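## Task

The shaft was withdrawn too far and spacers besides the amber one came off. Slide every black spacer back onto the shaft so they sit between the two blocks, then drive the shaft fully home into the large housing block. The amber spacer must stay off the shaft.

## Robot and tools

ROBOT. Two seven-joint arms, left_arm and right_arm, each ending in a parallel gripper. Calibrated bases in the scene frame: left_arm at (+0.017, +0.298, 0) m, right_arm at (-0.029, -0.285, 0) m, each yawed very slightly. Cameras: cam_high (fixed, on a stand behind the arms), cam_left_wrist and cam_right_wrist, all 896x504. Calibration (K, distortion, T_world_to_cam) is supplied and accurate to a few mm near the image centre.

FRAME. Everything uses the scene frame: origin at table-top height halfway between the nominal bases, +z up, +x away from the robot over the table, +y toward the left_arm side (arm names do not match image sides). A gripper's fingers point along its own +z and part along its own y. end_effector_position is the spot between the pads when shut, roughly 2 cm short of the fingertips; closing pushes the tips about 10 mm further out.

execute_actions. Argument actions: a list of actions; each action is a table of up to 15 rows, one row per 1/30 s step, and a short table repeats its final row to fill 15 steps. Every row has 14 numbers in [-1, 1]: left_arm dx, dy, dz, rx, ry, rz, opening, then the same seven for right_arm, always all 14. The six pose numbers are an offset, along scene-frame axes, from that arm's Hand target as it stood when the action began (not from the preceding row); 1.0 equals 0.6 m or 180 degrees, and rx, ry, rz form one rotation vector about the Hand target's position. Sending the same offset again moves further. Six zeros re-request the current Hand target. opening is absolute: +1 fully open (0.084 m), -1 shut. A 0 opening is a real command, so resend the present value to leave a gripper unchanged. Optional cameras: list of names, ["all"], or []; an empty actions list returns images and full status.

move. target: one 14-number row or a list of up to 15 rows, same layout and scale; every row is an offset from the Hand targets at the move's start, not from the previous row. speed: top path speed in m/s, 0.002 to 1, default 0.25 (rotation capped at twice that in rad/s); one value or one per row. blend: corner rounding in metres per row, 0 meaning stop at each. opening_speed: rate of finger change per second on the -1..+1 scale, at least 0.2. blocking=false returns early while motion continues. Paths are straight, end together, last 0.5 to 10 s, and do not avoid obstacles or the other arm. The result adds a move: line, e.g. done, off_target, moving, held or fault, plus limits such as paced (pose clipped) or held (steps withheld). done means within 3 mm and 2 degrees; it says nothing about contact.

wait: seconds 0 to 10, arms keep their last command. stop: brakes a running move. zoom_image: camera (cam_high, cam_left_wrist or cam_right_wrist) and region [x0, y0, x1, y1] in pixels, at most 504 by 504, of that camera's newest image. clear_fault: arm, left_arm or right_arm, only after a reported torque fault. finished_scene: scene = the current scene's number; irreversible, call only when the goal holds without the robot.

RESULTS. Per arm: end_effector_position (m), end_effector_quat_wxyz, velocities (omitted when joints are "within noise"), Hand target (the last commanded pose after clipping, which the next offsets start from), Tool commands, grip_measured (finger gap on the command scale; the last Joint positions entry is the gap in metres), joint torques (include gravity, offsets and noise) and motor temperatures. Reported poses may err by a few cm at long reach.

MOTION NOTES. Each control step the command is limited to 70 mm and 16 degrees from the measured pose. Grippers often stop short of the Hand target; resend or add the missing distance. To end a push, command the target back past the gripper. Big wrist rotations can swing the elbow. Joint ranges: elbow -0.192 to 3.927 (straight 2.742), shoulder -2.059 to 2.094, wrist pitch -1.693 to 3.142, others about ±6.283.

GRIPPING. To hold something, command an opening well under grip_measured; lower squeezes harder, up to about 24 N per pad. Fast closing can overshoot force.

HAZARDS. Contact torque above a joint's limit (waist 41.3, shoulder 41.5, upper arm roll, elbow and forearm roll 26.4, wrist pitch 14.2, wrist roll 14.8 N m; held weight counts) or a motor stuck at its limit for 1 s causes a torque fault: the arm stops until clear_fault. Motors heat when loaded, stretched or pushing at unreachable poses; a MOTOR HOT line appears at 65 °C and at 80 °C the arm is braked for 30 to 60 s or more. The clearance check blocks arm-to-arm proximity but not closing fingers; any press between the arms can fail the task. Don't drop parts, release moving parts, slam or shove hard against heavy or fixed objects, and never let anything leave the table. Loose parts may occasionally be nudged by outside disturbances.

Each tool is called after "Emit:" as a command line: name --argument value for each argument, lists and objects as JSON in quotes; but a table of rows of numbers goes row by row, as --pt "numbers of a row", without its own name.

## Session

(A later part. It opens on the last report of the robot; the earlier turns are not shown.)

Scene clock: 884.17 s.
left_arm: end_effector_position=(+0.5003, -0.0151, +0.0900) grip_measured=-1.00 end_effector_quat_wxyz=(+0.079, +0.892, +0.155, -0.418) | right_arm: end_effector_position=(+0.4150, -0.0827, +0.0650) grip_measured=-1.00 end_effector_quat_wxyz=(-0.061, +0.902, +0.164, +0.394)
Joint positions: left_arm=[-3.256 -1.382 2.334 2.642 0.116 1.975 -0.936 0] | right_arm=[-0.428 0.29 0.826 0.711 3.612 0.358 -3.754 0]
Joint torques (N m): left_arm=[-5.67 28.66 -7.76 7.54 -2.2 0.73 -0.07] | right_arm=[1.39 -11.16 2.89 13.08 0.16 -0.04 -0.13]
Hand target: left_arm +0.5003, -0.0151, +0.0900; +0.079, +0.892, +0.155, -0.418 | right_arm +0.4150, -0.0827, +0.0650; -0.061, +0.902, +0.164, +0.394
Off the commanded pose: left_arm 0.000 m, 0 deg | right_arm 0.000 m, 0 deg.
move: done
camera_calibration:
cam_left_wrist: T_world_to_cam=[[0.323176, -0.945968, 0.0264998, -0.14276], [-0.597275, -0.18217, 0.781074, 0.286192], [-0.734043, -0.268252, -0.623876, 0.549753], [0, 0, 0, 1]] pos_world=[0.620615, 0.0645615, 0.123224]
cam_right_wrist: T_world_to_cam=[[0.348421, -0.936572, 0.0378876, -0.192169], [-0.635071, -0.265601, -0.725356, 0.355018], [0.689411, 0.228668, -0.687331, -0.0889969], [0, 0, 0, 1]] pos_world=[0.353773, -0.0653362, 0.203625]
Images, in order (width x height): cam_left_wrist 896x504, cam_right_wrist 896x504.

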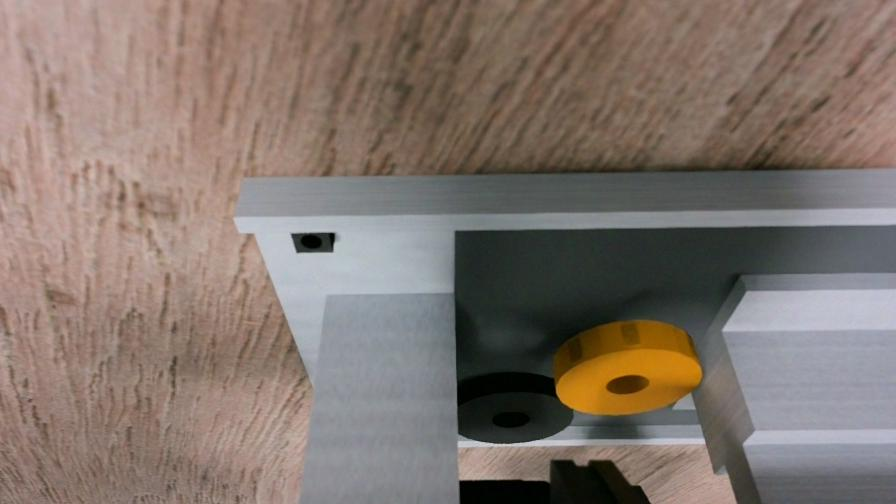

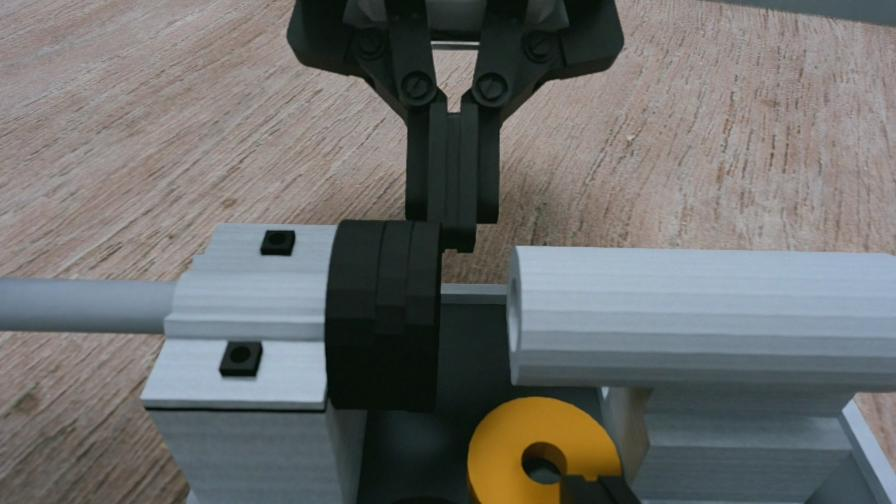

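Emit:
move --pt "0 0 0 0 0 0 -1 0 0 -0.0492 0 0 0 -1" --pt "0 0 0 0 0 0 -1 0.0425 0.015 -0.0492 0 0 0 -1" --pt "0 0 0 0 0 0 -1 0.036 0.012 0.0 0 0 0 -1" --speed 0.05 --blend '[0.001,0.001,0]' --cameras '["cam_left_wrist","cam_right_wrist"]'

Emit:
zoom_image --camera "cam_left_wrist" --region '[430, 300, 750, 504]'

Scene clock: 891.50 s.
left_arm: end_effector_position=(+0.5003, -0.0151, +0.0900) grip_measured=-1.00 end_effector_quat_wxyz=(+0.079, +0.892, +0.155, -0.418) | right_arm: end_effector_position=(+0.4366, -0.0755, +0.0650) grip_measured=-1.00 end_effector_quat_wxyz=(-0.061, +0.902, +0.164, +0.394)
Joint positions: left_arm=[-3.256 -1.382 2.334 2.642 0.116 1.975 -0.936 0] | right_arm=[-0.39 0.355 0.782 0.786 3.661 0.351 -3.841 0]
Joint torques (N m): left_arm=[-5.85 28.5 -7.8 7.53 -2.18 0.67 -0.04] | right_arm=[-0.56 -12.77 4.01 13.19 0.25 -0.13 0.31]
Hand target: left_arm +0.5003, -0.0151, +0.0900; +0.079, +0.892, +0.155, -0.418 | right_arm +0.4366, -0.0755, +0.0650; -0.061, +0.902, +0.164, +0.394
Off the commanded pose: left_arm 0.000 m, 0 deg | right_arm 0.000 m, 0 deg.
move: done
camera_calibration:
cam_left_wrist: T_world_to_cam=[[0.323176, -0.945968, 0.0264998, -0.14276], [-0.597275, -0.18217, 0.781074, 0.286192], [-0.734043, -0.268252, -0.623876, 0.549753], [0, 0, 0, 1]] pos_world=[0.620615, 0.0645615, 0.123224]
cam_right_wrist: T_world_to_cam=[[0.348447, -0.936563, 0.0378641, -0.192956], [-0.635114, -0.265617, -0.725313, 0.370655], [0.689359, 0.228685, -0.687377, -0.105505], [0, 0, 0, 1]] pos_world=[0.375373, -0.0581362, 0.203625]
Images, in order (width x height): cam_left_wrist 896x504, cam_right_wrist 896x504.

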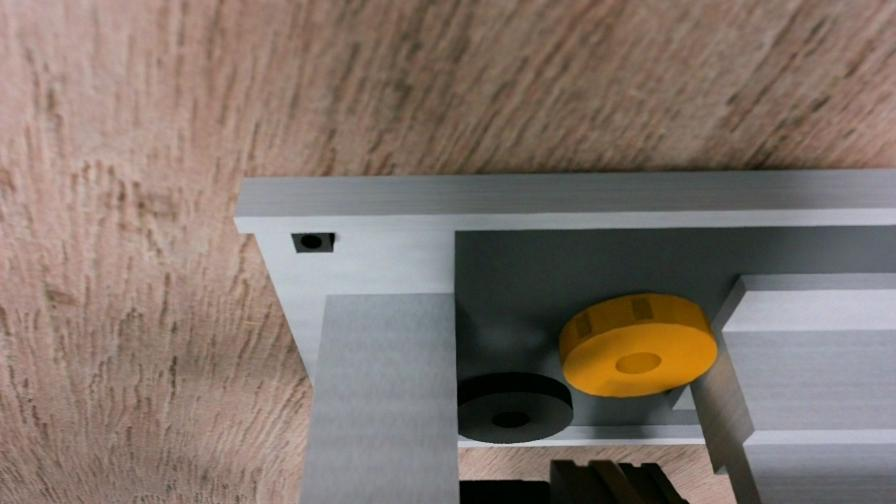

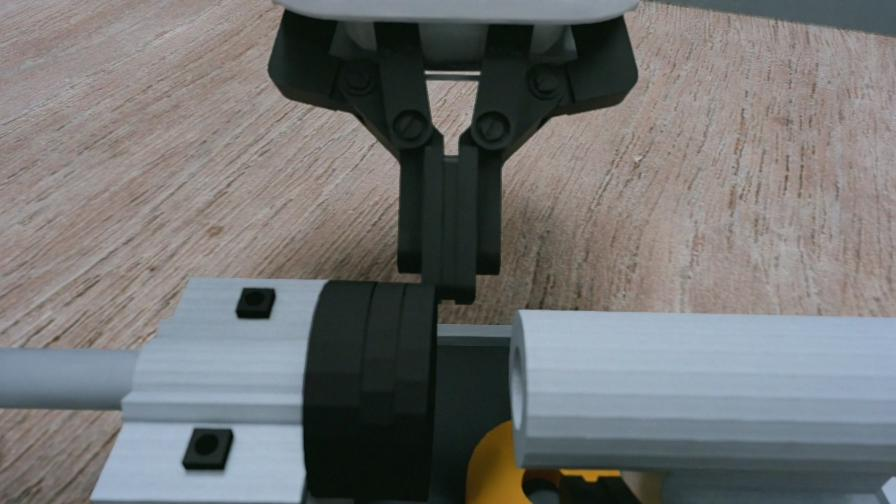

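Scaled by 1.575 from the camera's 896x504 image, which has a finer 1280x720 frame.

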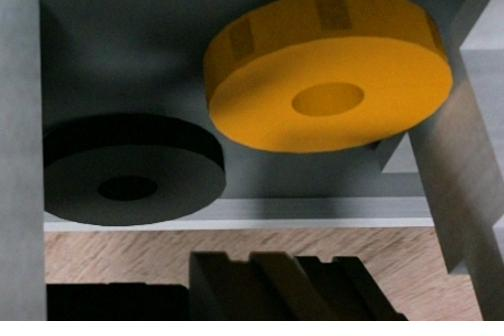

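Emit:
move --target '[0,0,0,0,0,0,-1,-0.0185,0.0242,-0.0267,0.0472,0.0165,0,-0.19]' --speed 0.06 --cameras '["cam_left_wrist"]'

Emit:
zoom_image --camera "cam_left_wrist" --region '[440, 360, 640, 480]'

Scene clock: 911.30 s.
left_arm: end_effector_position=(+0.5003, -0.0151, +0.0900) grip_measured=-1.00 end_effector_quat_wxyz=(+0.079, +0.892, +0.155, -0.418) | right_arm: end_effector_position=(+0.4255, -0.0610, +0.0490) grip_measured=-0.20 end_effector_quat_wxyz=(-0.132, +0.905, +0.133, +0.382)
Joint positions: left_arm=[-3.256 -1.382 2.334 2.642 0.116 1.975 -0.936 0] | right_arm=[-0.495 0.466 0.885 0.785 3.482 0.367 -3.646 0.035]
Joint torques (N m): left_arm=[-5.86 28.46 -7.81 7.57 -2.34 0.75 -0.06] | right_arm=[-0.71 -11.59 5.49 11.74 -0.03 0.14 0.3]
Hand target: left_arm +0.5003, -0.0151, +0.0900; +0.079, +0.892, +0.155, -0.418 | right_arm +0.4255, -0.0610, +0.0490; -0.132, +0.905, +0.133, +0.382
Off the commanded pose: left_arm 0.000 m, 0 deg | right_arm 0.000 m, 0 deg.
move: done
camera_calibration:
cam_left_wrist: T_world_to_cam=[[0.323176, -0.945968, 0.0264998, -0.14276], [-0.597275, -0.18217, 0.781074, 0.286192], [-0.734043, -0.268252, -0.623876, 0.549753], [0, 0, 0, 1]] pos_world=[0.620615, 0.0645615, 0.123224]
Images, in order (width x height): cam_left_wrist 896x504.

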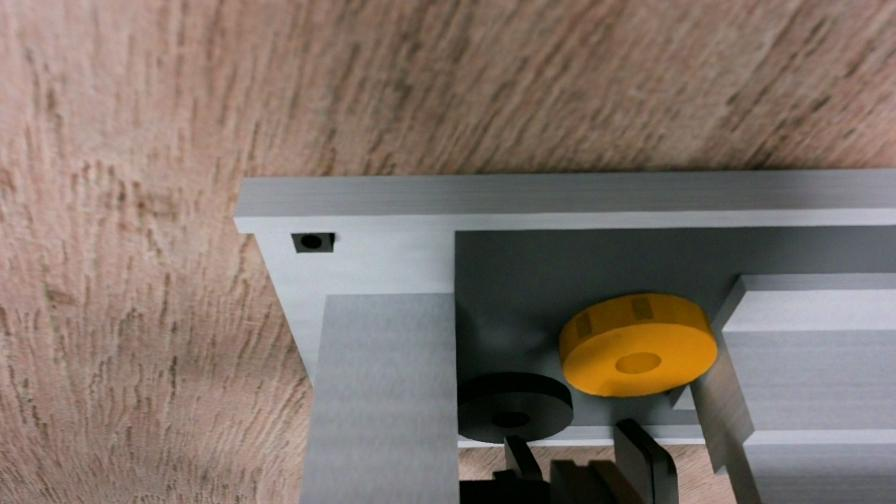

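Scaled by 2.520 from the camera's 896x504 image, which has a finer 1280x720 frame.

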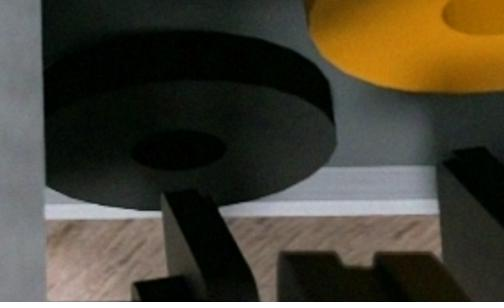

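Emit:
move --target '[0,0,0,0,0,0,-1,0.0,0.0,-0.0183,0,0,0,-0.19]' --speed 0.03 --cameras '["cam_left_wrist"]'

Emit:
zoom_image --camera "cam_left_wrist" --region '[440, 360, 640, 480]'

Scene clock: 917.37 s.
left_arm: end_effector_position=(+0.5003, -0.0151, +0.0900) grip_measured=-1.00 end_effector_quat_wxyz=(+0.079, +0.892, +0.155, -0.418) | right_arm: end_effector_position=(+0.4257, -0.0610, +0.0382) grip_measured=-0.20 end_effector_quat_wxyz=(-0.131, +0.905, +0.133, +0.382)
Joint positions: left_arm=[-3.256 -1.382 2.334 2.642 0.116 1.975 -0.936 0] | right_arm=[-0.482 0.503 0.867 0.785 3.469 0.398 -3.655 0.035]
Joint torques (N m): left_arm=[-5.75 28.63 -7.82 7.48 -2.26 0.76 -0.02] | right_arm=[2.09 -5.47 0.13 1.87 0.02 -1.35 -0.71]
Hand target: left_arm +0.5003, -0.0151, +0.0900; +0.079, +0.892, +0.155, -0.418 | right_arm +0.4255, -0.0610, +0.0380; -0.132, +0.905, +0.133, +0.382
Off the commanded pose: left_arm 0.000 m, 0 deg | right_arm 0.000 m, 0 deg.
move: done
camera_calibration:
cam_left_wrist: T_world_to_cam=[[0.323176, -0.945968, 0.0264998, -0.14276], [-0.597275, -0.18217, 0.781074, 0.286192], [-0.734043, -0.268252, -0.623876, 0.549753], [0, 0, 0, 1]] pos_world=[0.620615, 0.0645615, 0.123224]
Images, in order (width x height): cam_left_wrist 896x504.

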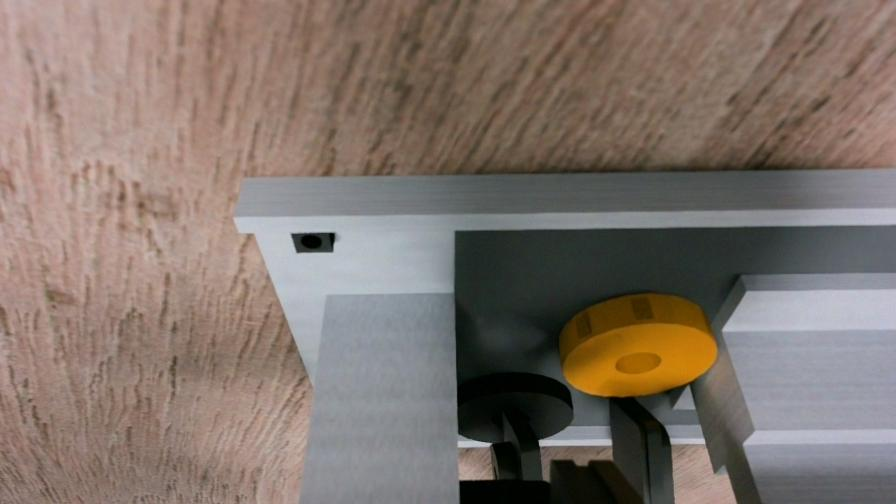

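Scaled by 2.520 from the camera's 896x504 image, which has a finer 1280x720 frame.

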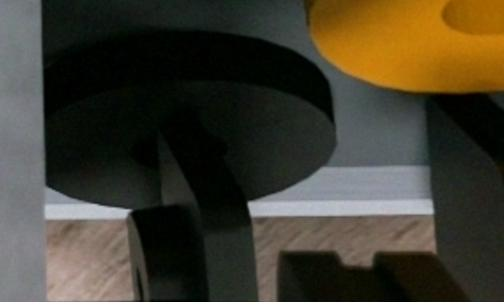

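Emit:
move --pt "0 0 0 0 0 0 -1 0.0 0.0 0.0015 0 0 0 -0.19" --pt "0 0 0 0 0 0 -1 0.0 0.0 0.0015 0 0 0 -0.9" --speed 0.03 --cameras '["cam_left_wrist"]'

Emit:
zoom_image --camera "cam_left_wrist" --region '[440, 360, 640, 480]'

Scene clock: 927.37 s.
left_arm: end_effector_position=(+0.5003, -0.0151, +0.0900) grip_measured=-1.00 end_effector_quat_wxyz=(+0.079, +0.892, +0.155, -0.418) | right_arm: end_effector_position=(+0.4259, -0.0608, +0.0393) grip_measured=-0.91 end_effector_quat_wxyz=(-0.132, +0.905, +0.133, +0.382)
Joint positions: left_arm=[-3.256 -1.382 2.334 2.642 0.116 1.975 -0.936 0] | right_arm=[-0.483 0.5 0.869 0.786 3.47 0.395 -3.655 0.004]
Joint torques (N m): left_arm=[-5.89 28.57 -7.8 7.51 -2.33 0.72 -0.01] | right_arm=[-7.59 0.39 -11.36 -13.78 0.97 -4.48 -0.76]
Hand target: left_arm +0.5003, -0.0151, +0.0900; +0.079, +0.892, +0.155, -0.418 | right_arm +0.4255, -0.0610, +0.0389; -0.132, +0.905, +0.133, +0.382
Off the commanded pose: left_arm 0.000 m, 0 deg | right_arm 0.001 m, 0 deg.
move: done
camera_calibration:
cam_left_wrist: T_world_to_cam=[[0.323176, -0.945968, 0.0264998, -0.14276], [-0.597275, -0.18217, 0.781074, 0.286192], [-0.734043, -0.268252, -0.623876, 0.549753], [0, 0, 0, 1]] pos_world=[0.620615, 0.0645615, 0.123224]
Images, in order (width x height): cam_left_wrist 896x504.

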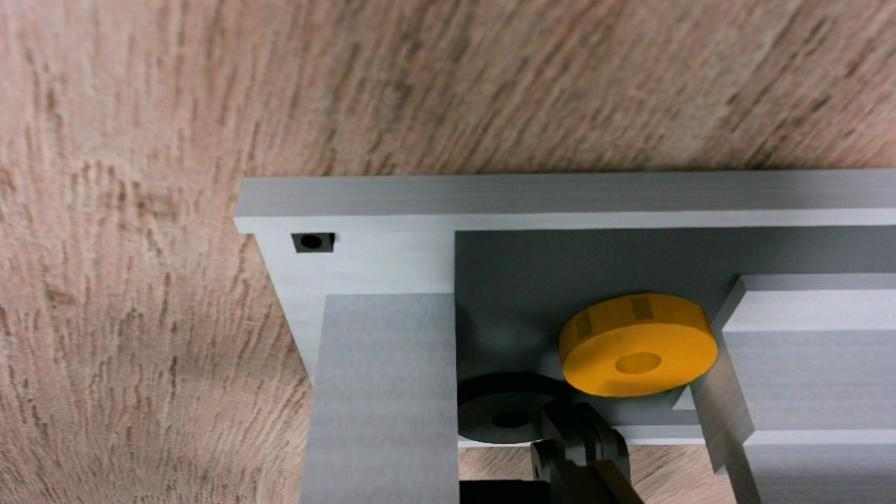

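Scaled by 2.520 from the camera's 896x504 image, which has a finer 1280x720 frame.

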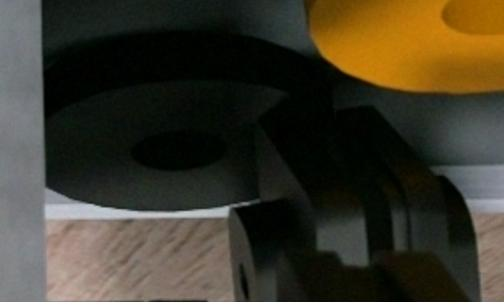

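Emit:
move --pt "0 0 0 0 0 0 -1 0.0 0.0 0.04 0 0 0 -0.9" --pt "0 0 0 0 0 0 -1 0.0013 -0.0242 0.0433 -0.0472 -0.0165 0 -1" --pt "0 0 0 0 0 0 -1 0.0013 -0.0242 -0.0065 -0.0472 -0.0165 0 -1" --pt "0 0 0 0 0 0 -1 0.0297 -0.0142 -0.0065 -0.0472 -0.0165 0 -1" --speed 0.06 --blend '[0.003,0.003,0.001,0]' --cameras '["cam_left_wrist"]'

Emit:
zoom_image --camera "cam_left_wrist" --region '[430, 200, 750, 504]'

Scene clock: 980.73 s.
left_arm: end_effector_position=(+0.5003, -0.0151, +0.0900) grip_measured=-1.00 end_effector_quat_wxyz=(+0.079, +0.892, +0.155, -0.418) | right_arm: end_effector_position=(+0.4433, -0.0695, +0.0350) grip_measured=-1.00 end_effector_quat_wxyz=(-0.061, +0.902, +0.164, +0.394)
Joint positions: left_arm=[-3.256 -1.382 2.334 2.642 0.116 1.975 -0.936 0] | right_arm=[-0.353 0.479 0.751 0.814 3.64 0.44 -3.873 0]
Joint torques (N m): left_arm=[-5.79 28.61 -7.93 7.59 -2.38 0.75 -0.03] | right_arm=[1.16 -11.04 3.45 13.01 0.01 0.52 -0.12]
Hand target: left_arm +0.5003, -0.0151, +0.0900; +0.079, +0.892, +0.155, -0.418 | right_arm +0.4433, -0.0695, +0.0350; -0.061, +0.902, +0.164, +0.394
Off the commanded pose: left_arm 0.000 m, 0 deg | right_arm 0.000 m, 0 deg.
move: done; blend cut to 0 m at target 2
camera_calibration:
cam_left_wrist: T_world_to_cam=[[0.323176, -0.945968, 0.0264998, -0.14276], [-0.597275, -0.18217, 0.781074, 0.286192], [-0.734043, -0.268252, -0.623876, 0.549753], [0, 0, 0, 1]] pos_world=[0.620615, 0.0645615, 0.123224]
Images, in order (width x height): cam_left_wrist 896x504.

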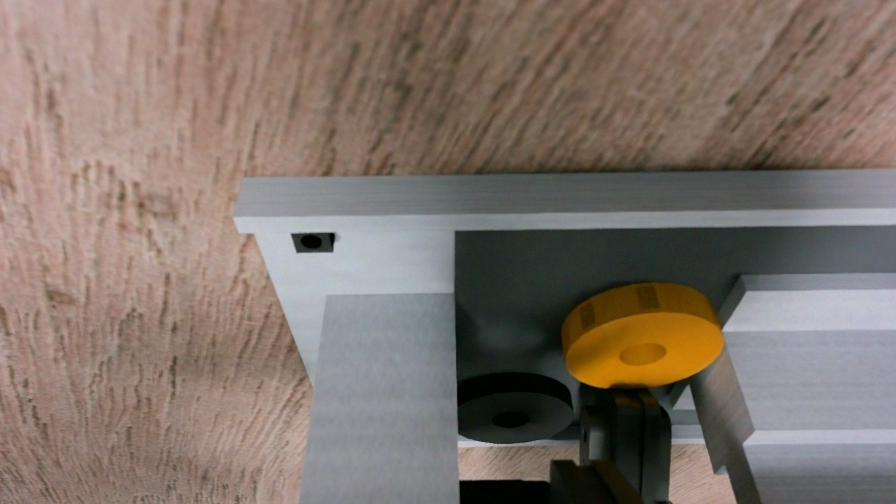

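Scaled by 1.575 from the camera's 896x504 image, which has a finer 1280x720 frame.

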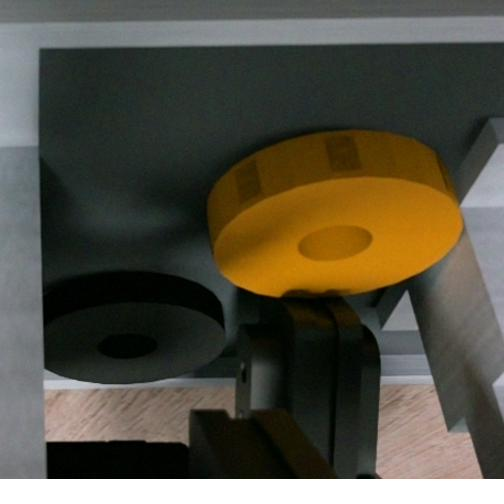

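Emit:
move --pt "0 0 0 0 0 0 -1 0.0126 0.0044 0 0 0 0 -1" --pt "0 0 0 0 0 0 -1 -0.01 -0.0035 0.0 0 0 0 -1" --pt "0 0 0 0 0 0 -1 -0.03 -0.0105 0.05 0 0 0 -1" --speed 0.06 --blend '[0,0.003,0]' --cameras '["cam_left_wrist","cam_right_wrist"]'

Emit:
zoom_image --camera "cam_left_wrist" --region '[430, 200, 750, 504]'

Scene clock: 989.63 s.
left_arm: end_effector_position=(+0.5003, -0.0151, +0.0900) grip_measured=-1.00 end_effector_quat_wxyz=(+0.079, +0.892, +0.155, -0.418) | right_arm: end_effector_position=(+0.4253, -0.0758, +0.0650) grip_measured=-1.00 end_effector_quat_wxyz=(-0.061, +0.902, +0.164, +0.394)
Joint positions: left_arm=[-3.256 -1.382 2.334 2.642 0.116 1.975 -0.936 0] | right_arm=[-0.404 0.326 0.806 0.749 3.652 0.36 -3.81 0]
Joint torques (N m): left_arm=[-5.92 28.64 -7.9 7.59 -2.31 0.7 -0.05] | right_arm=[-0.58 -11.85 3.85 13.03 -0.1 -0.16 0.33]
Hand target: left_arm +0.5003, -0.0151, +0.0900; +0.079, +0.892, +0.155, -0.418 | right_arm +0.4253, -0.0758, +0.0650; -0.061, +0.902, +0.164, +0.394
Off the commanded pose: left_arm 0.000 m, 0 deg | right_arm 0.000 m, 0 deg.
move: done
camera_calibration:
cam_left_wrist: T_world_to_cam=[[0.323176, -0.945968, 0.0264998, -0.14276], [-0.597275, -0.18217, 0.781074, 0.286192], [-0.734043, -0.268252, -0.623876, 0.549753], [0, 0, 0, 1]] pos_world=[0.620615, 0.0645615, 0.123224]
cam_right_wrist: T_world_to_cam=[[0.348447, -0.936563, 0.0378641, -0.1893], [-0.635114, -0.265617, -0.725313, 0.363398], [0.689359, 0.228685, -0.687377, -0.0976462], [0, 0, 0, 1]] pos_world=[0.364073, -0.0584362, 0.203625]
Images, in order (width x height): cam_left_wrist 896x504, cam_right_wrist 896x504.

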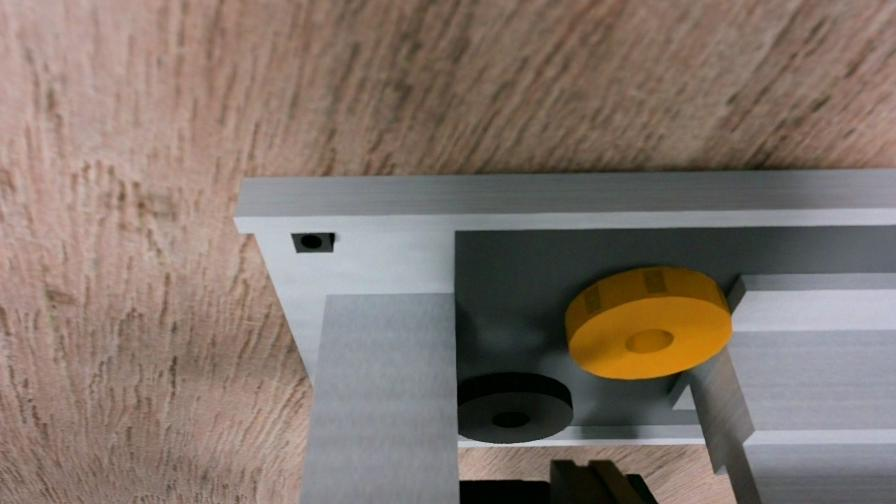

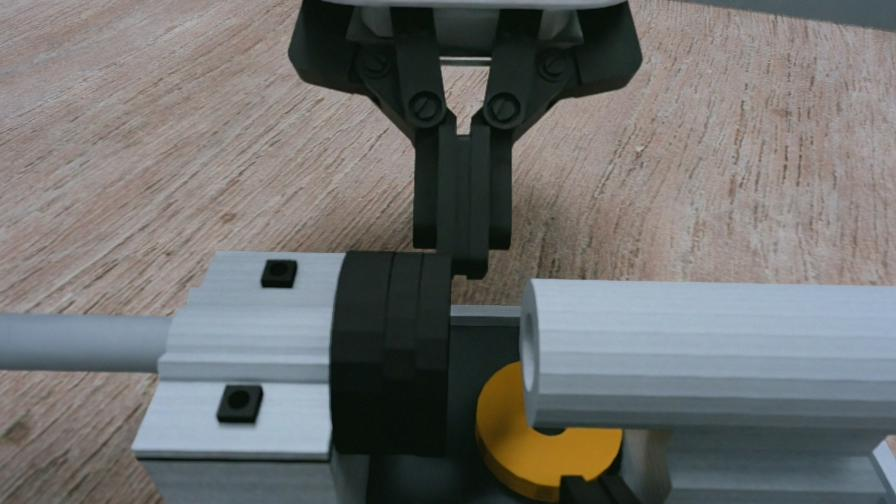

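Scaled by 1.575 from the camera's 896x504 image, which has a finer 1280x720 frame.

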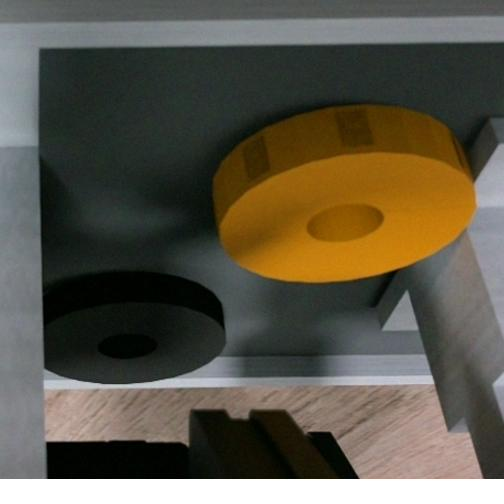

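Emit:
move --target '[0,0,0,0,0,0,-1,-0.0082,0.0572,-0.005,0.0441,0.0379,0.1354,0.6]' --speed 0.1 --cameras '["cam_left_wrist","cam_right_wrist","cam_high"]'

Emit:
zoom_image --camera "cam_left_wrist" --region '[430, 200, 750, 504]'

Scene clock: 1017.00 s.
left_arm: end_effector_position=(+0.5003, -0.0151, +0.0900) grip_measured=-1.00 end_effector_quat_wxyz=(+0.079, +0.892, +0.155, -0.418) | right_arm: end_effector_position=(+0.4204, -0.0415, +0.0620) grip_measured=+0.59 end_effector_quat_wxyz=(-0.214, +0.863, +0.319, +0.329)
Joint positions: left_arm=[-3.256 -1.382 2.334 2.642 0.116 1.975 -0.936 0] | right_arm=[-0.665 0.702 1.042 0.991 3.107 -0.003 -3.768 0.069]
Joint torques (N m): left_arm=[-5.81 28.52 -7.92 7.63 -2.35 0.78 -0.07] | right_arm=[-0.49 -12.54 8.93 11.62 0.41 -0.34 -0.16]
Hand target: left_arm +0.5003, -0.0151, +0.0900; +0.079, +0.892, +0.155, -0.418 | right_arm +0.4204, -0.0415, +0.0620; -0.214, +0.863, +0.319, +0.329
Off the commanded pose: left_arm 0.000 m, 0 deg | right_arm 0.000 m, 0 deg.
move: done
camera_calibration:
cam_left_wrist: T_world_to_cam=[[0.323176, -0.945968, 0.0264998, -0.14276], [-0.597275, -0.18217, 0.781074, 0.286192], [-0.734043, -0.268252, -0.623876, 0.549753], [0, 0, 0, 1]] pos_world=[0.620615, 0.0645615, 0.123224]
cam_right_wrist: T_world_to_cam=[[0.697229, -0.702827, -0.14109, -0.281201], [-0.57167, -0.426397, -0.700984, 0.332417], [0.43251, 0.569403, -0.699082, 0.0186871], [0, 0, 0, 1]] pos_world=[0.378012, -0.0665347, 0.206408]

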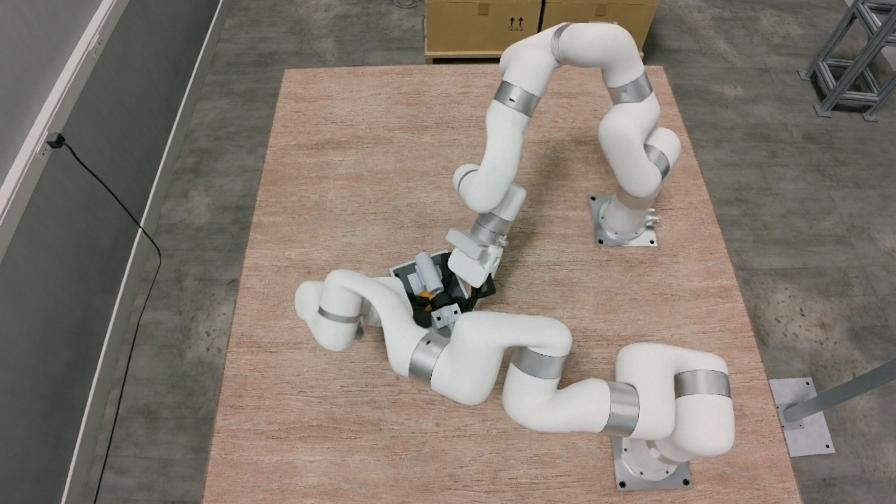

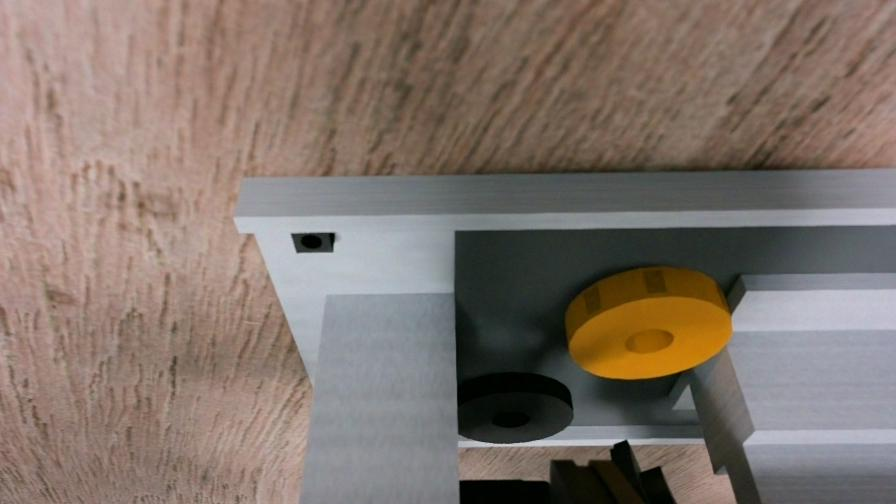

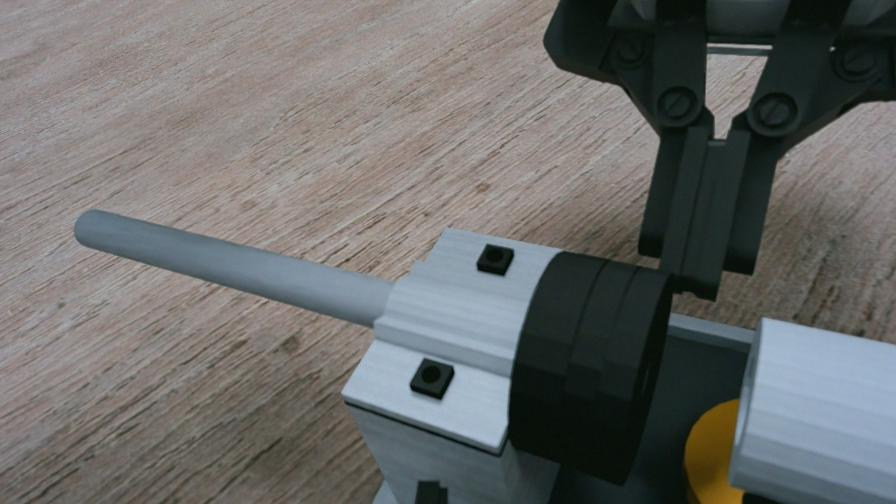

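Scaled by 1.575 from the camera's 896x504 image, which has a finer 1280x720 frame.

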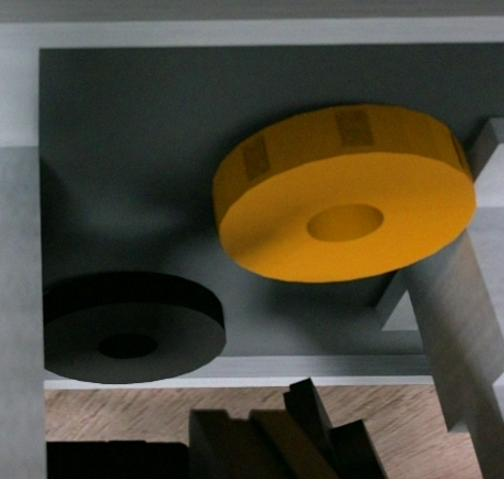

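Emit:
move --target '[0,0,0,0,0,0,-1,0,0,-0.0333,0,0,0,0.6]' --speed 0.06 --cameras '["cam_left_wrist","cam_right_wrist"]'

Emit:
zoom_image --camera "cam_left_wrist" --region '[430, 200, 750, 504]'

Scene clock: 1023.77 s.
left_arm: end_effector_position=(+0.5003, -0.0151, +0.0900) grip_measured=-1.00 end_effector_quat_wxyz=(+0.079, +0.892, +0.155, -0.418) | right_arm: end_effector_position=(+0.4204, -0.0415, +0.0421) grip_measured=+0.59 end_effector_quat_wxyz=(-0.214, +0.863, +0.319, +0.329)
Joint positions: left_arm=[-3.256 -1.382 2.334 2.642 0.116 1.975 -0.936 0] | right_arm=[-0.635 0.747 0.999 0.992 3.086 0.036 -3.782 0.069]
Joint torques (N m): left_arm=[-5.8 28.73 -7.93 7.52 -2.26 0.78 0] | right_arm=[1.25 -13.16 8.38 10.83 0.31 -0.11 -0.07]
Hand target: left_arm +0.5003, -0.0151, +0.0900; +0.079, +0.892, +0.155, -0.418 | right_arm +0.4204, -0.0415, +0.0420; -0.214, +0.863, +0.319, +0.329
Off the commanded pose: left_arm 0.000 m, 0 deg | right_arm 0.000 m, 0 deg.
move: done
camera_calibration:
cam_left_wrist: T_world_to_cam=[[0.323176, -0.945968, 0.0264998, -0.14276], [-0.597275, -0.18217, 0.781074, 0.286192], [-0.734043, -0.268252, -0.623876, 0.549753], [0, 0, 0, 1]] pos_world=[0.620615, 0.0645615, 0.123224]
cam_right_wrist: T_world_to_cam=[[0.697238, -0.70282, -0.141079, -0.284028], [-0.571659, -0.426408, -0.700986, 0.318393], [0.43251, 0.569403, -0.699082, 0.00470525], [0, 0, 0, 1]] pos_world=[0.378012, -0.0665347, 0.186408]
Images, in order (width x height): cam_left_wrist 896x504, cam_right_wrist 896x504.

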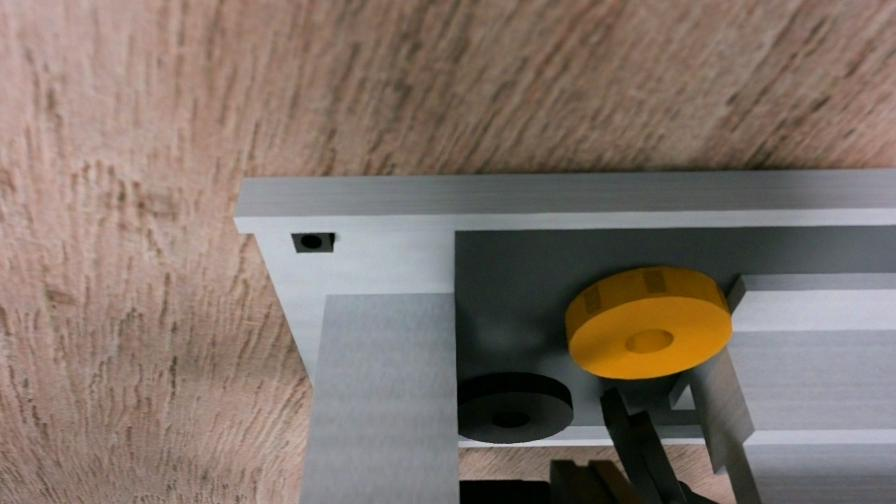

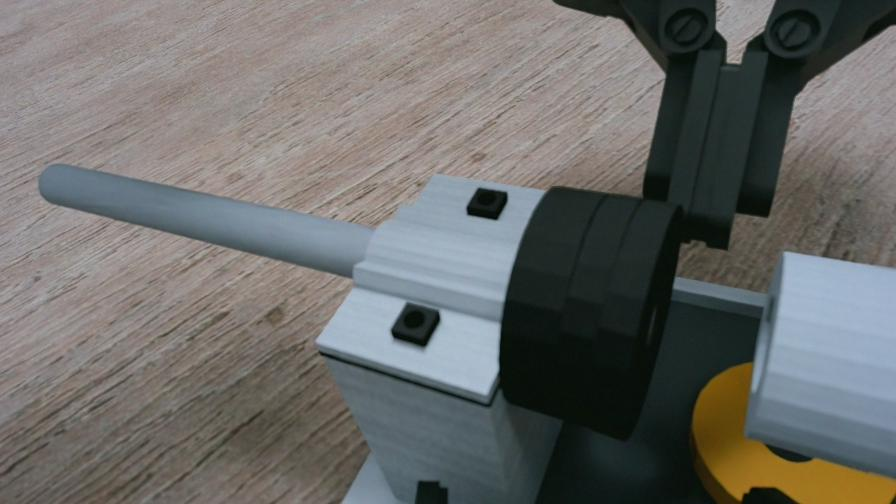

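Scaled by 1.575 from the camera's 896x504 image, which has a finer 1280x720 frame.

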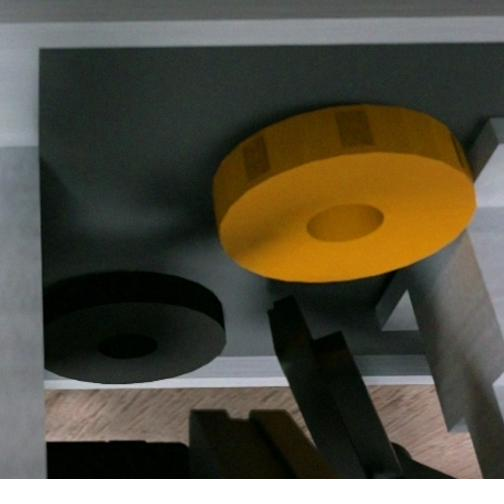

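Emit:
move --target '[0,0,0,0,0,0,-1,0,0,-0.0133,0,0,0,0.6]' --speed 0.03 --cameras '["cam_left_wrist"]'

Emit:
zoom_image --camera "cam_left_wrist" --region '[430, 200, 750, 504]'

Scene clock: 1028.20 s.
left_arm: end_effector_position=(+0.5003, -0.0151, +0.0900) grip_measured=-1.00 end_effector_quat_wxyz=(+0.079, +0.892, +0.155, -0.418) | right_arm: end_effector_position=(+0.4205, -0.0415, +0.0343) grip_measured=+0.60 end_effector_quat_wxyz=(-0.214, +0.863, +0.319, +0.329)
Joint positions: left_arm=[-3.256 -1.382 2.334 2.642 0.116 1.975 -0.936 0] | right_arm=[-0.624 0.765 0.984 0.993 3.078 0.051 -3.788 0.069]
Joint torques (N m): left_arm=[-5.94 28.44 -7.83 7.53 -2.3 0.73 -0.05] | right_arm=[11.07 2.65 -6.16 1.7 -0.94 3.49 1.22]
Hand target: left_arm +0.5003, -0.0151, +0.0900; +0.079, +0.892, +0.155, -0.418 | right_arm +0.4204, -0.0415, +0.0341; -0.214, +0.863, +0.319, +0.329
Off the commanded pose: left_arm 0.000 m, 0 deg | right_arm 0.000 m, 0 deg.
move: done
camera_calibration:
cam_left_wrist: T_world_to_cam=[[0.323176, -0.945968, 0.0264998, -0.14276], [-0.597275, -0.18217, 0.781074, 0.286192], [-0.734043, -0.268252, -0.623876, 0.549753], [0, 0, 0, 1]] pos_world=[0.620615, 0.0645615, 0.123224]
Images, in order (width x height): cam_left_wrist 896x504.

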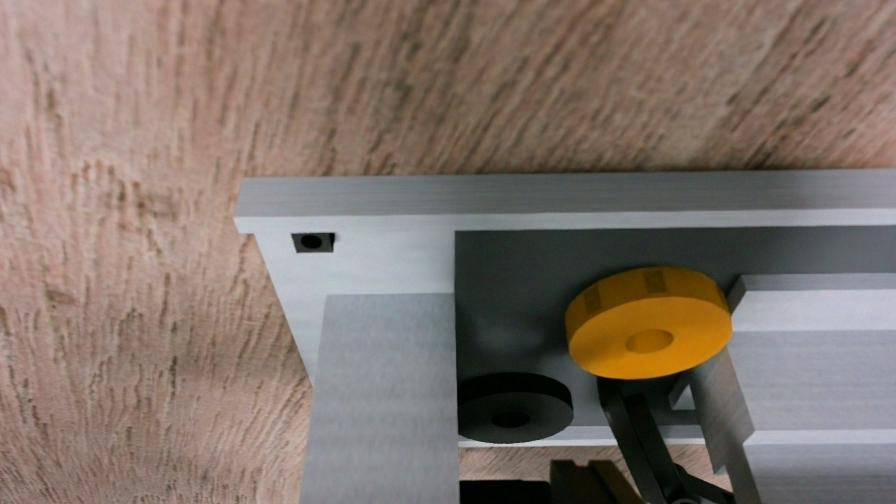

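Scaled by 1.575 from the camera's 896x504 image, which has a finer 1280x720 frame.

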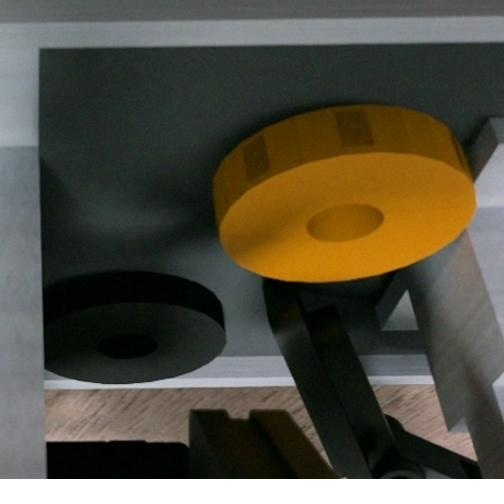

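Emit:
move --pt "0 0 0 0 0 0 -1 0 0 0.0022 0 0 0 0.6" --pt "0 0 0 0 0 0 -1 0 0 0.0022 0 0 0 0.05" --speed 0.03 --opening_speed 0.5 --cameras '["cam_left_wrist"]'

Emit:
zoom_image --camera "cam_left_wrist" --region '[430, 200, 750, 504]'

Scene clock: 1034.30 s.
left_arm: end_effector_position=(+0.5003, -0.0151, +0.0900) grip_measured=-1.00 end_effector_quat_wxyz=(+0.079, +0.892, +0.155, -0.418) | right_arm: end_effector_position=(+0.4204, -0.0415, +0.0354) grip_measured=+0.49 end_effector_quat_wxyz=(-0.214, +0.863, +0.319, +0.329)
Joint positions: left_arm=[-3.256 -1.382 2.334 2.642 0.116 1.975 -0.936 0] | right_arm=[-0.626 0.762 0.986 0.993 3.079 0.049 -3.786 0.065]
Joint torques (N m): left_arm=[-5.82 28.71 -7.89 7.54 -2.26 0.73 -0.06] | right_arm=[25.95 3.27 8.37 -6.23 0.91 0.24 1.26]
Hand target: left_arm +0.5003, -0.0151, +0.0900; +0.079, +0.892, +0.155, -0.418 | right_arm +0.4204, -0.0415, +0.0354; -0.214, +0.863, +0.319, +0.329
Off the commanded pose: left_arm 0.000 m, 0 deg | right_arm 0.000 m, 0 deg.
move: done
camera_calibration:
cam_left_wrist: T_world_to_cam=[[0.323176, -0.945968, 0.0264998, -0.14276], [-0.597275, -0.18217, 0.781074, 0.286192], [-0.734043, -0.268252, -0.623876, 0.549753], [0, 0, 0, 1]] pos_world=[0.620615, 0.0645615, 0.123224]
Images, in order (width x height): cam_left_wrist 896x504.

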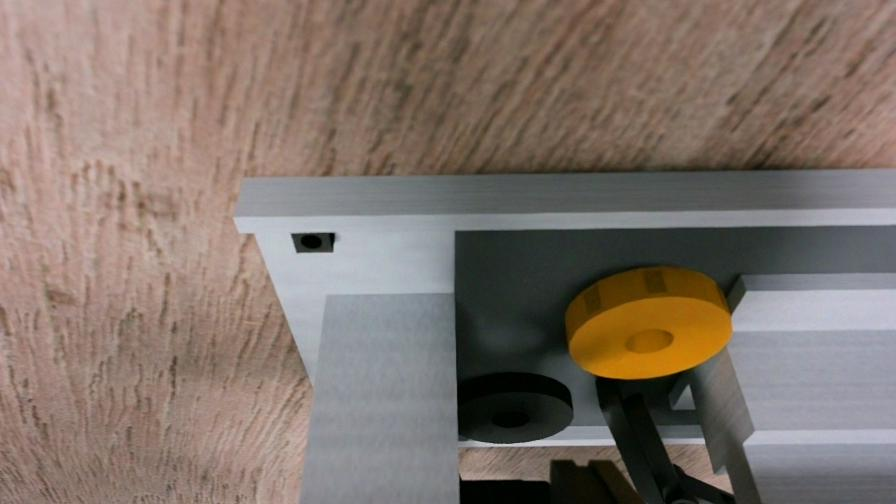

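Scaled by 1.575 from the camera's 896x504 image, which has a finer 1280x720 frame.

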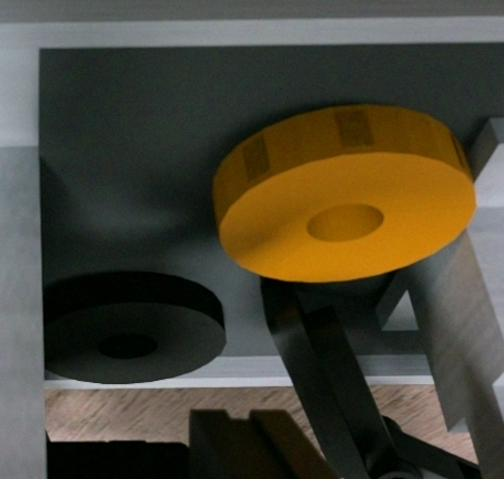

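Emit:
wait --seconds 0.1 --cameras '["cam_high","cam_right_wrist"]'

Emit:
zoom_image --camera "cam_high" --region '[400, 250, 500, 340]'

Scene clock: 1046.67 s.
left_arm: end_effector_position=(+0.5003, -0.0151, +0.0900) grip_measured=-1.00 end_effector_quat_wxyz=(+0.079, +0.892, +0.155, -0.418) | right_arm: end_effector_position=(+0.4204, -0.0415, +0.0354) grip_measured=+0.49 end_effector_quat_wxyz=(-0.214, +0.863, +0.319, +0.329)
Joint positions: left_arm=[-3.256 -1.382 2.334 2.642 0.116 1.975 -0.936 0] | right_arm=[-0.626 0.762 0.986 0.993 3.08 0.049 -3.786 0.065]
Joint torques (N m): left_arm=[-5.7 28.68 -7.87 7.52 -2.34 0.74 -0.1] | right_arm=[26.08 3.45 8.35 -6.37 0.88 0.28 1.28]
Hand target: left_arm +0.5003, -0.0151, +0.0900; +0.079, +0.892, +0.155, -0.418 | right_arm +0.4204, -0.0415, +0.0354; -0.214, +0.863, +0.319, +0.329
Tool commands: left_gripper/opening=-1.0 right_gripper/opening=+0.05
Off the commanded pose: left_arm 0.000 m, 0 deg | right_arm 0.000 m, 0 deg.
wait: 0.10 s; at rest from the start
camera_calibration:
cam_right_wrist: T_world_to_cam=[[0.697229, -0.702827, -0.14109, -0.284968], [-0.57167, -0.426397, -0.700984, 0.313701], [0.43251, 0.569403, -0.699082, 0.0000215696], [0, 0, 0, 1]] pos_world=[0.378012, -0.0665347, 0.179708]
Images, in order (width x height): cam_high 896x504, cam_right_wrist 896x504.

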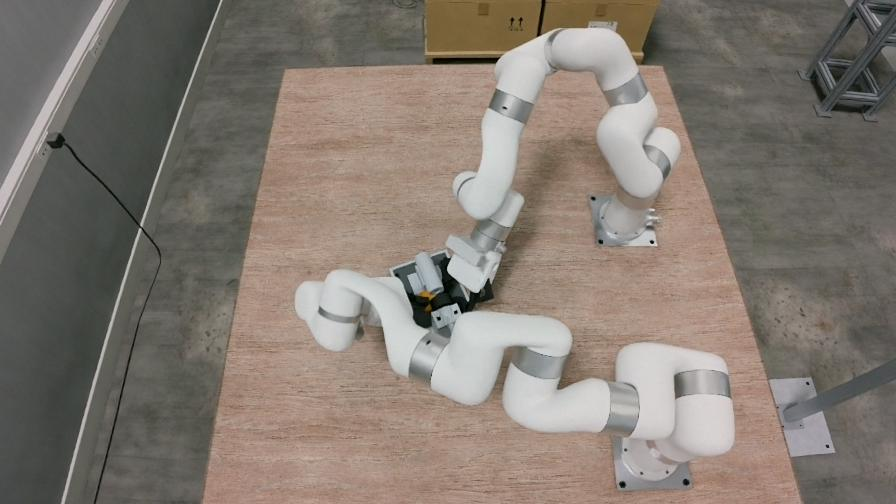

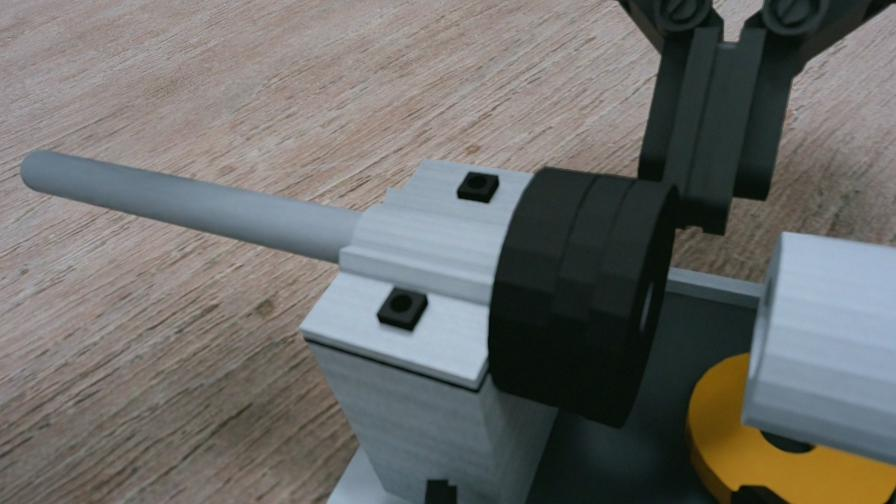

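Scaled by 5.040 from the camera's 896x504 image, which has a finer 1280x720 frame.

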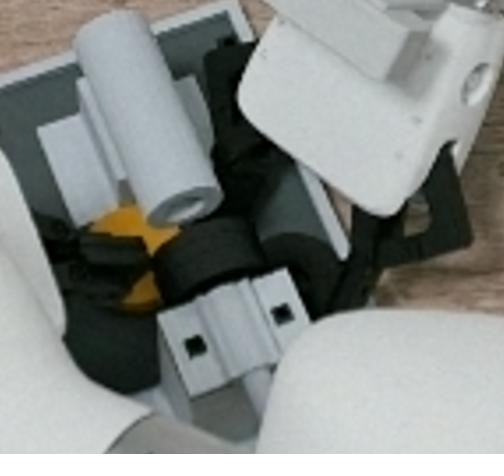

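Emit:
move --pt "0 0 0 0 0 0 -1 0 0 0.0067 0 0 0 0.6" --pt "0 0 0 0 0 0 -1 -0.0047 -0.0047 0.0038 0 0 0 0.6" --pt "0 0 0 0 0 0 -1 -0.0047 -0.0047 0.0038 0 0 0 0.05" --speed 0.04 --opening_speed 0.5 --cameras '["cam_left_wrist"]'

Emit:
zoom_image --camera "cam_left_wrist" --region '[430, 200, 750, 504]'

Scene clock: 1086.57 s.
left_arm: end_effector_position=(+0.5003, -0.0151, +0.0900) grip_measured=-1.00 end_effector_quat_wxyz=(+0.079, +0.892, +0.155, -0.418) | right_arm: end_effector_position=(+0.4176, -0.0443, +0.0377) grip_measured=+0.04 end_effector_quat_wxyz=(-0.214, +0.863, +0.319, +0.329)
Joint positions: left_arm=[-3.256 -1.382 2.334 2.642 0.116 1.975 -0.936 0] | right_arm=[-0.646 0.755 1 0.979 3.077 0.047 -3.786 0.046]
Joint torques (N m): left_arm=[-5.66 28.58 -7.92 7.55 -2.34 0.73 0] | right_arm=[8.73 -8.39 9.09 -0.61 1.06 -3.02 0.51]
Hand target: left_arm +0.5003, -0.0151, +0.0900; +0.079, +0.892, +0.155, -0.418 | right_arm +0.4176, -0.0443, +0.0377; -0.214, +0.863, +0.319, +0.329
Off the commanded pose: left_arm 0.000 m, 0 deg | right_arm 0.000 m, 0 deg.
move: done
camera_calibration:
cam_left_wrist: T_world_to_cam=[[0.323176, -0.945968, 0.0264998, -0.14276], [-0.597275, -0.18217, 0.781074, 0.286192], [-0.734043, -0.268252, -0.623876, 0.549753], [0, 0, 0, 1]] pos_world=[0.620615, 0.0645615, 0.123224]
Images, in order (width x height): cam_left_wrist 896x504.

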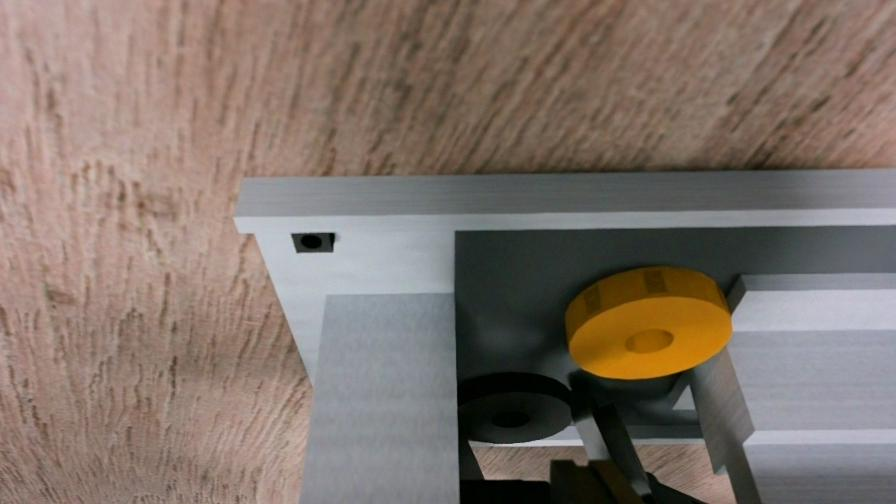

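Scaled by 1.575 from the camera's 896x504 image, which has a finer 1280x720 frame.

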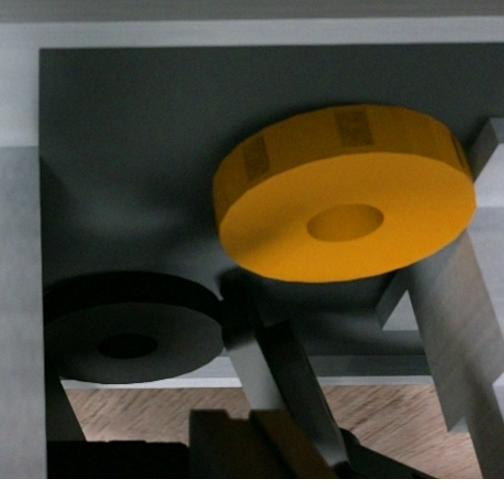

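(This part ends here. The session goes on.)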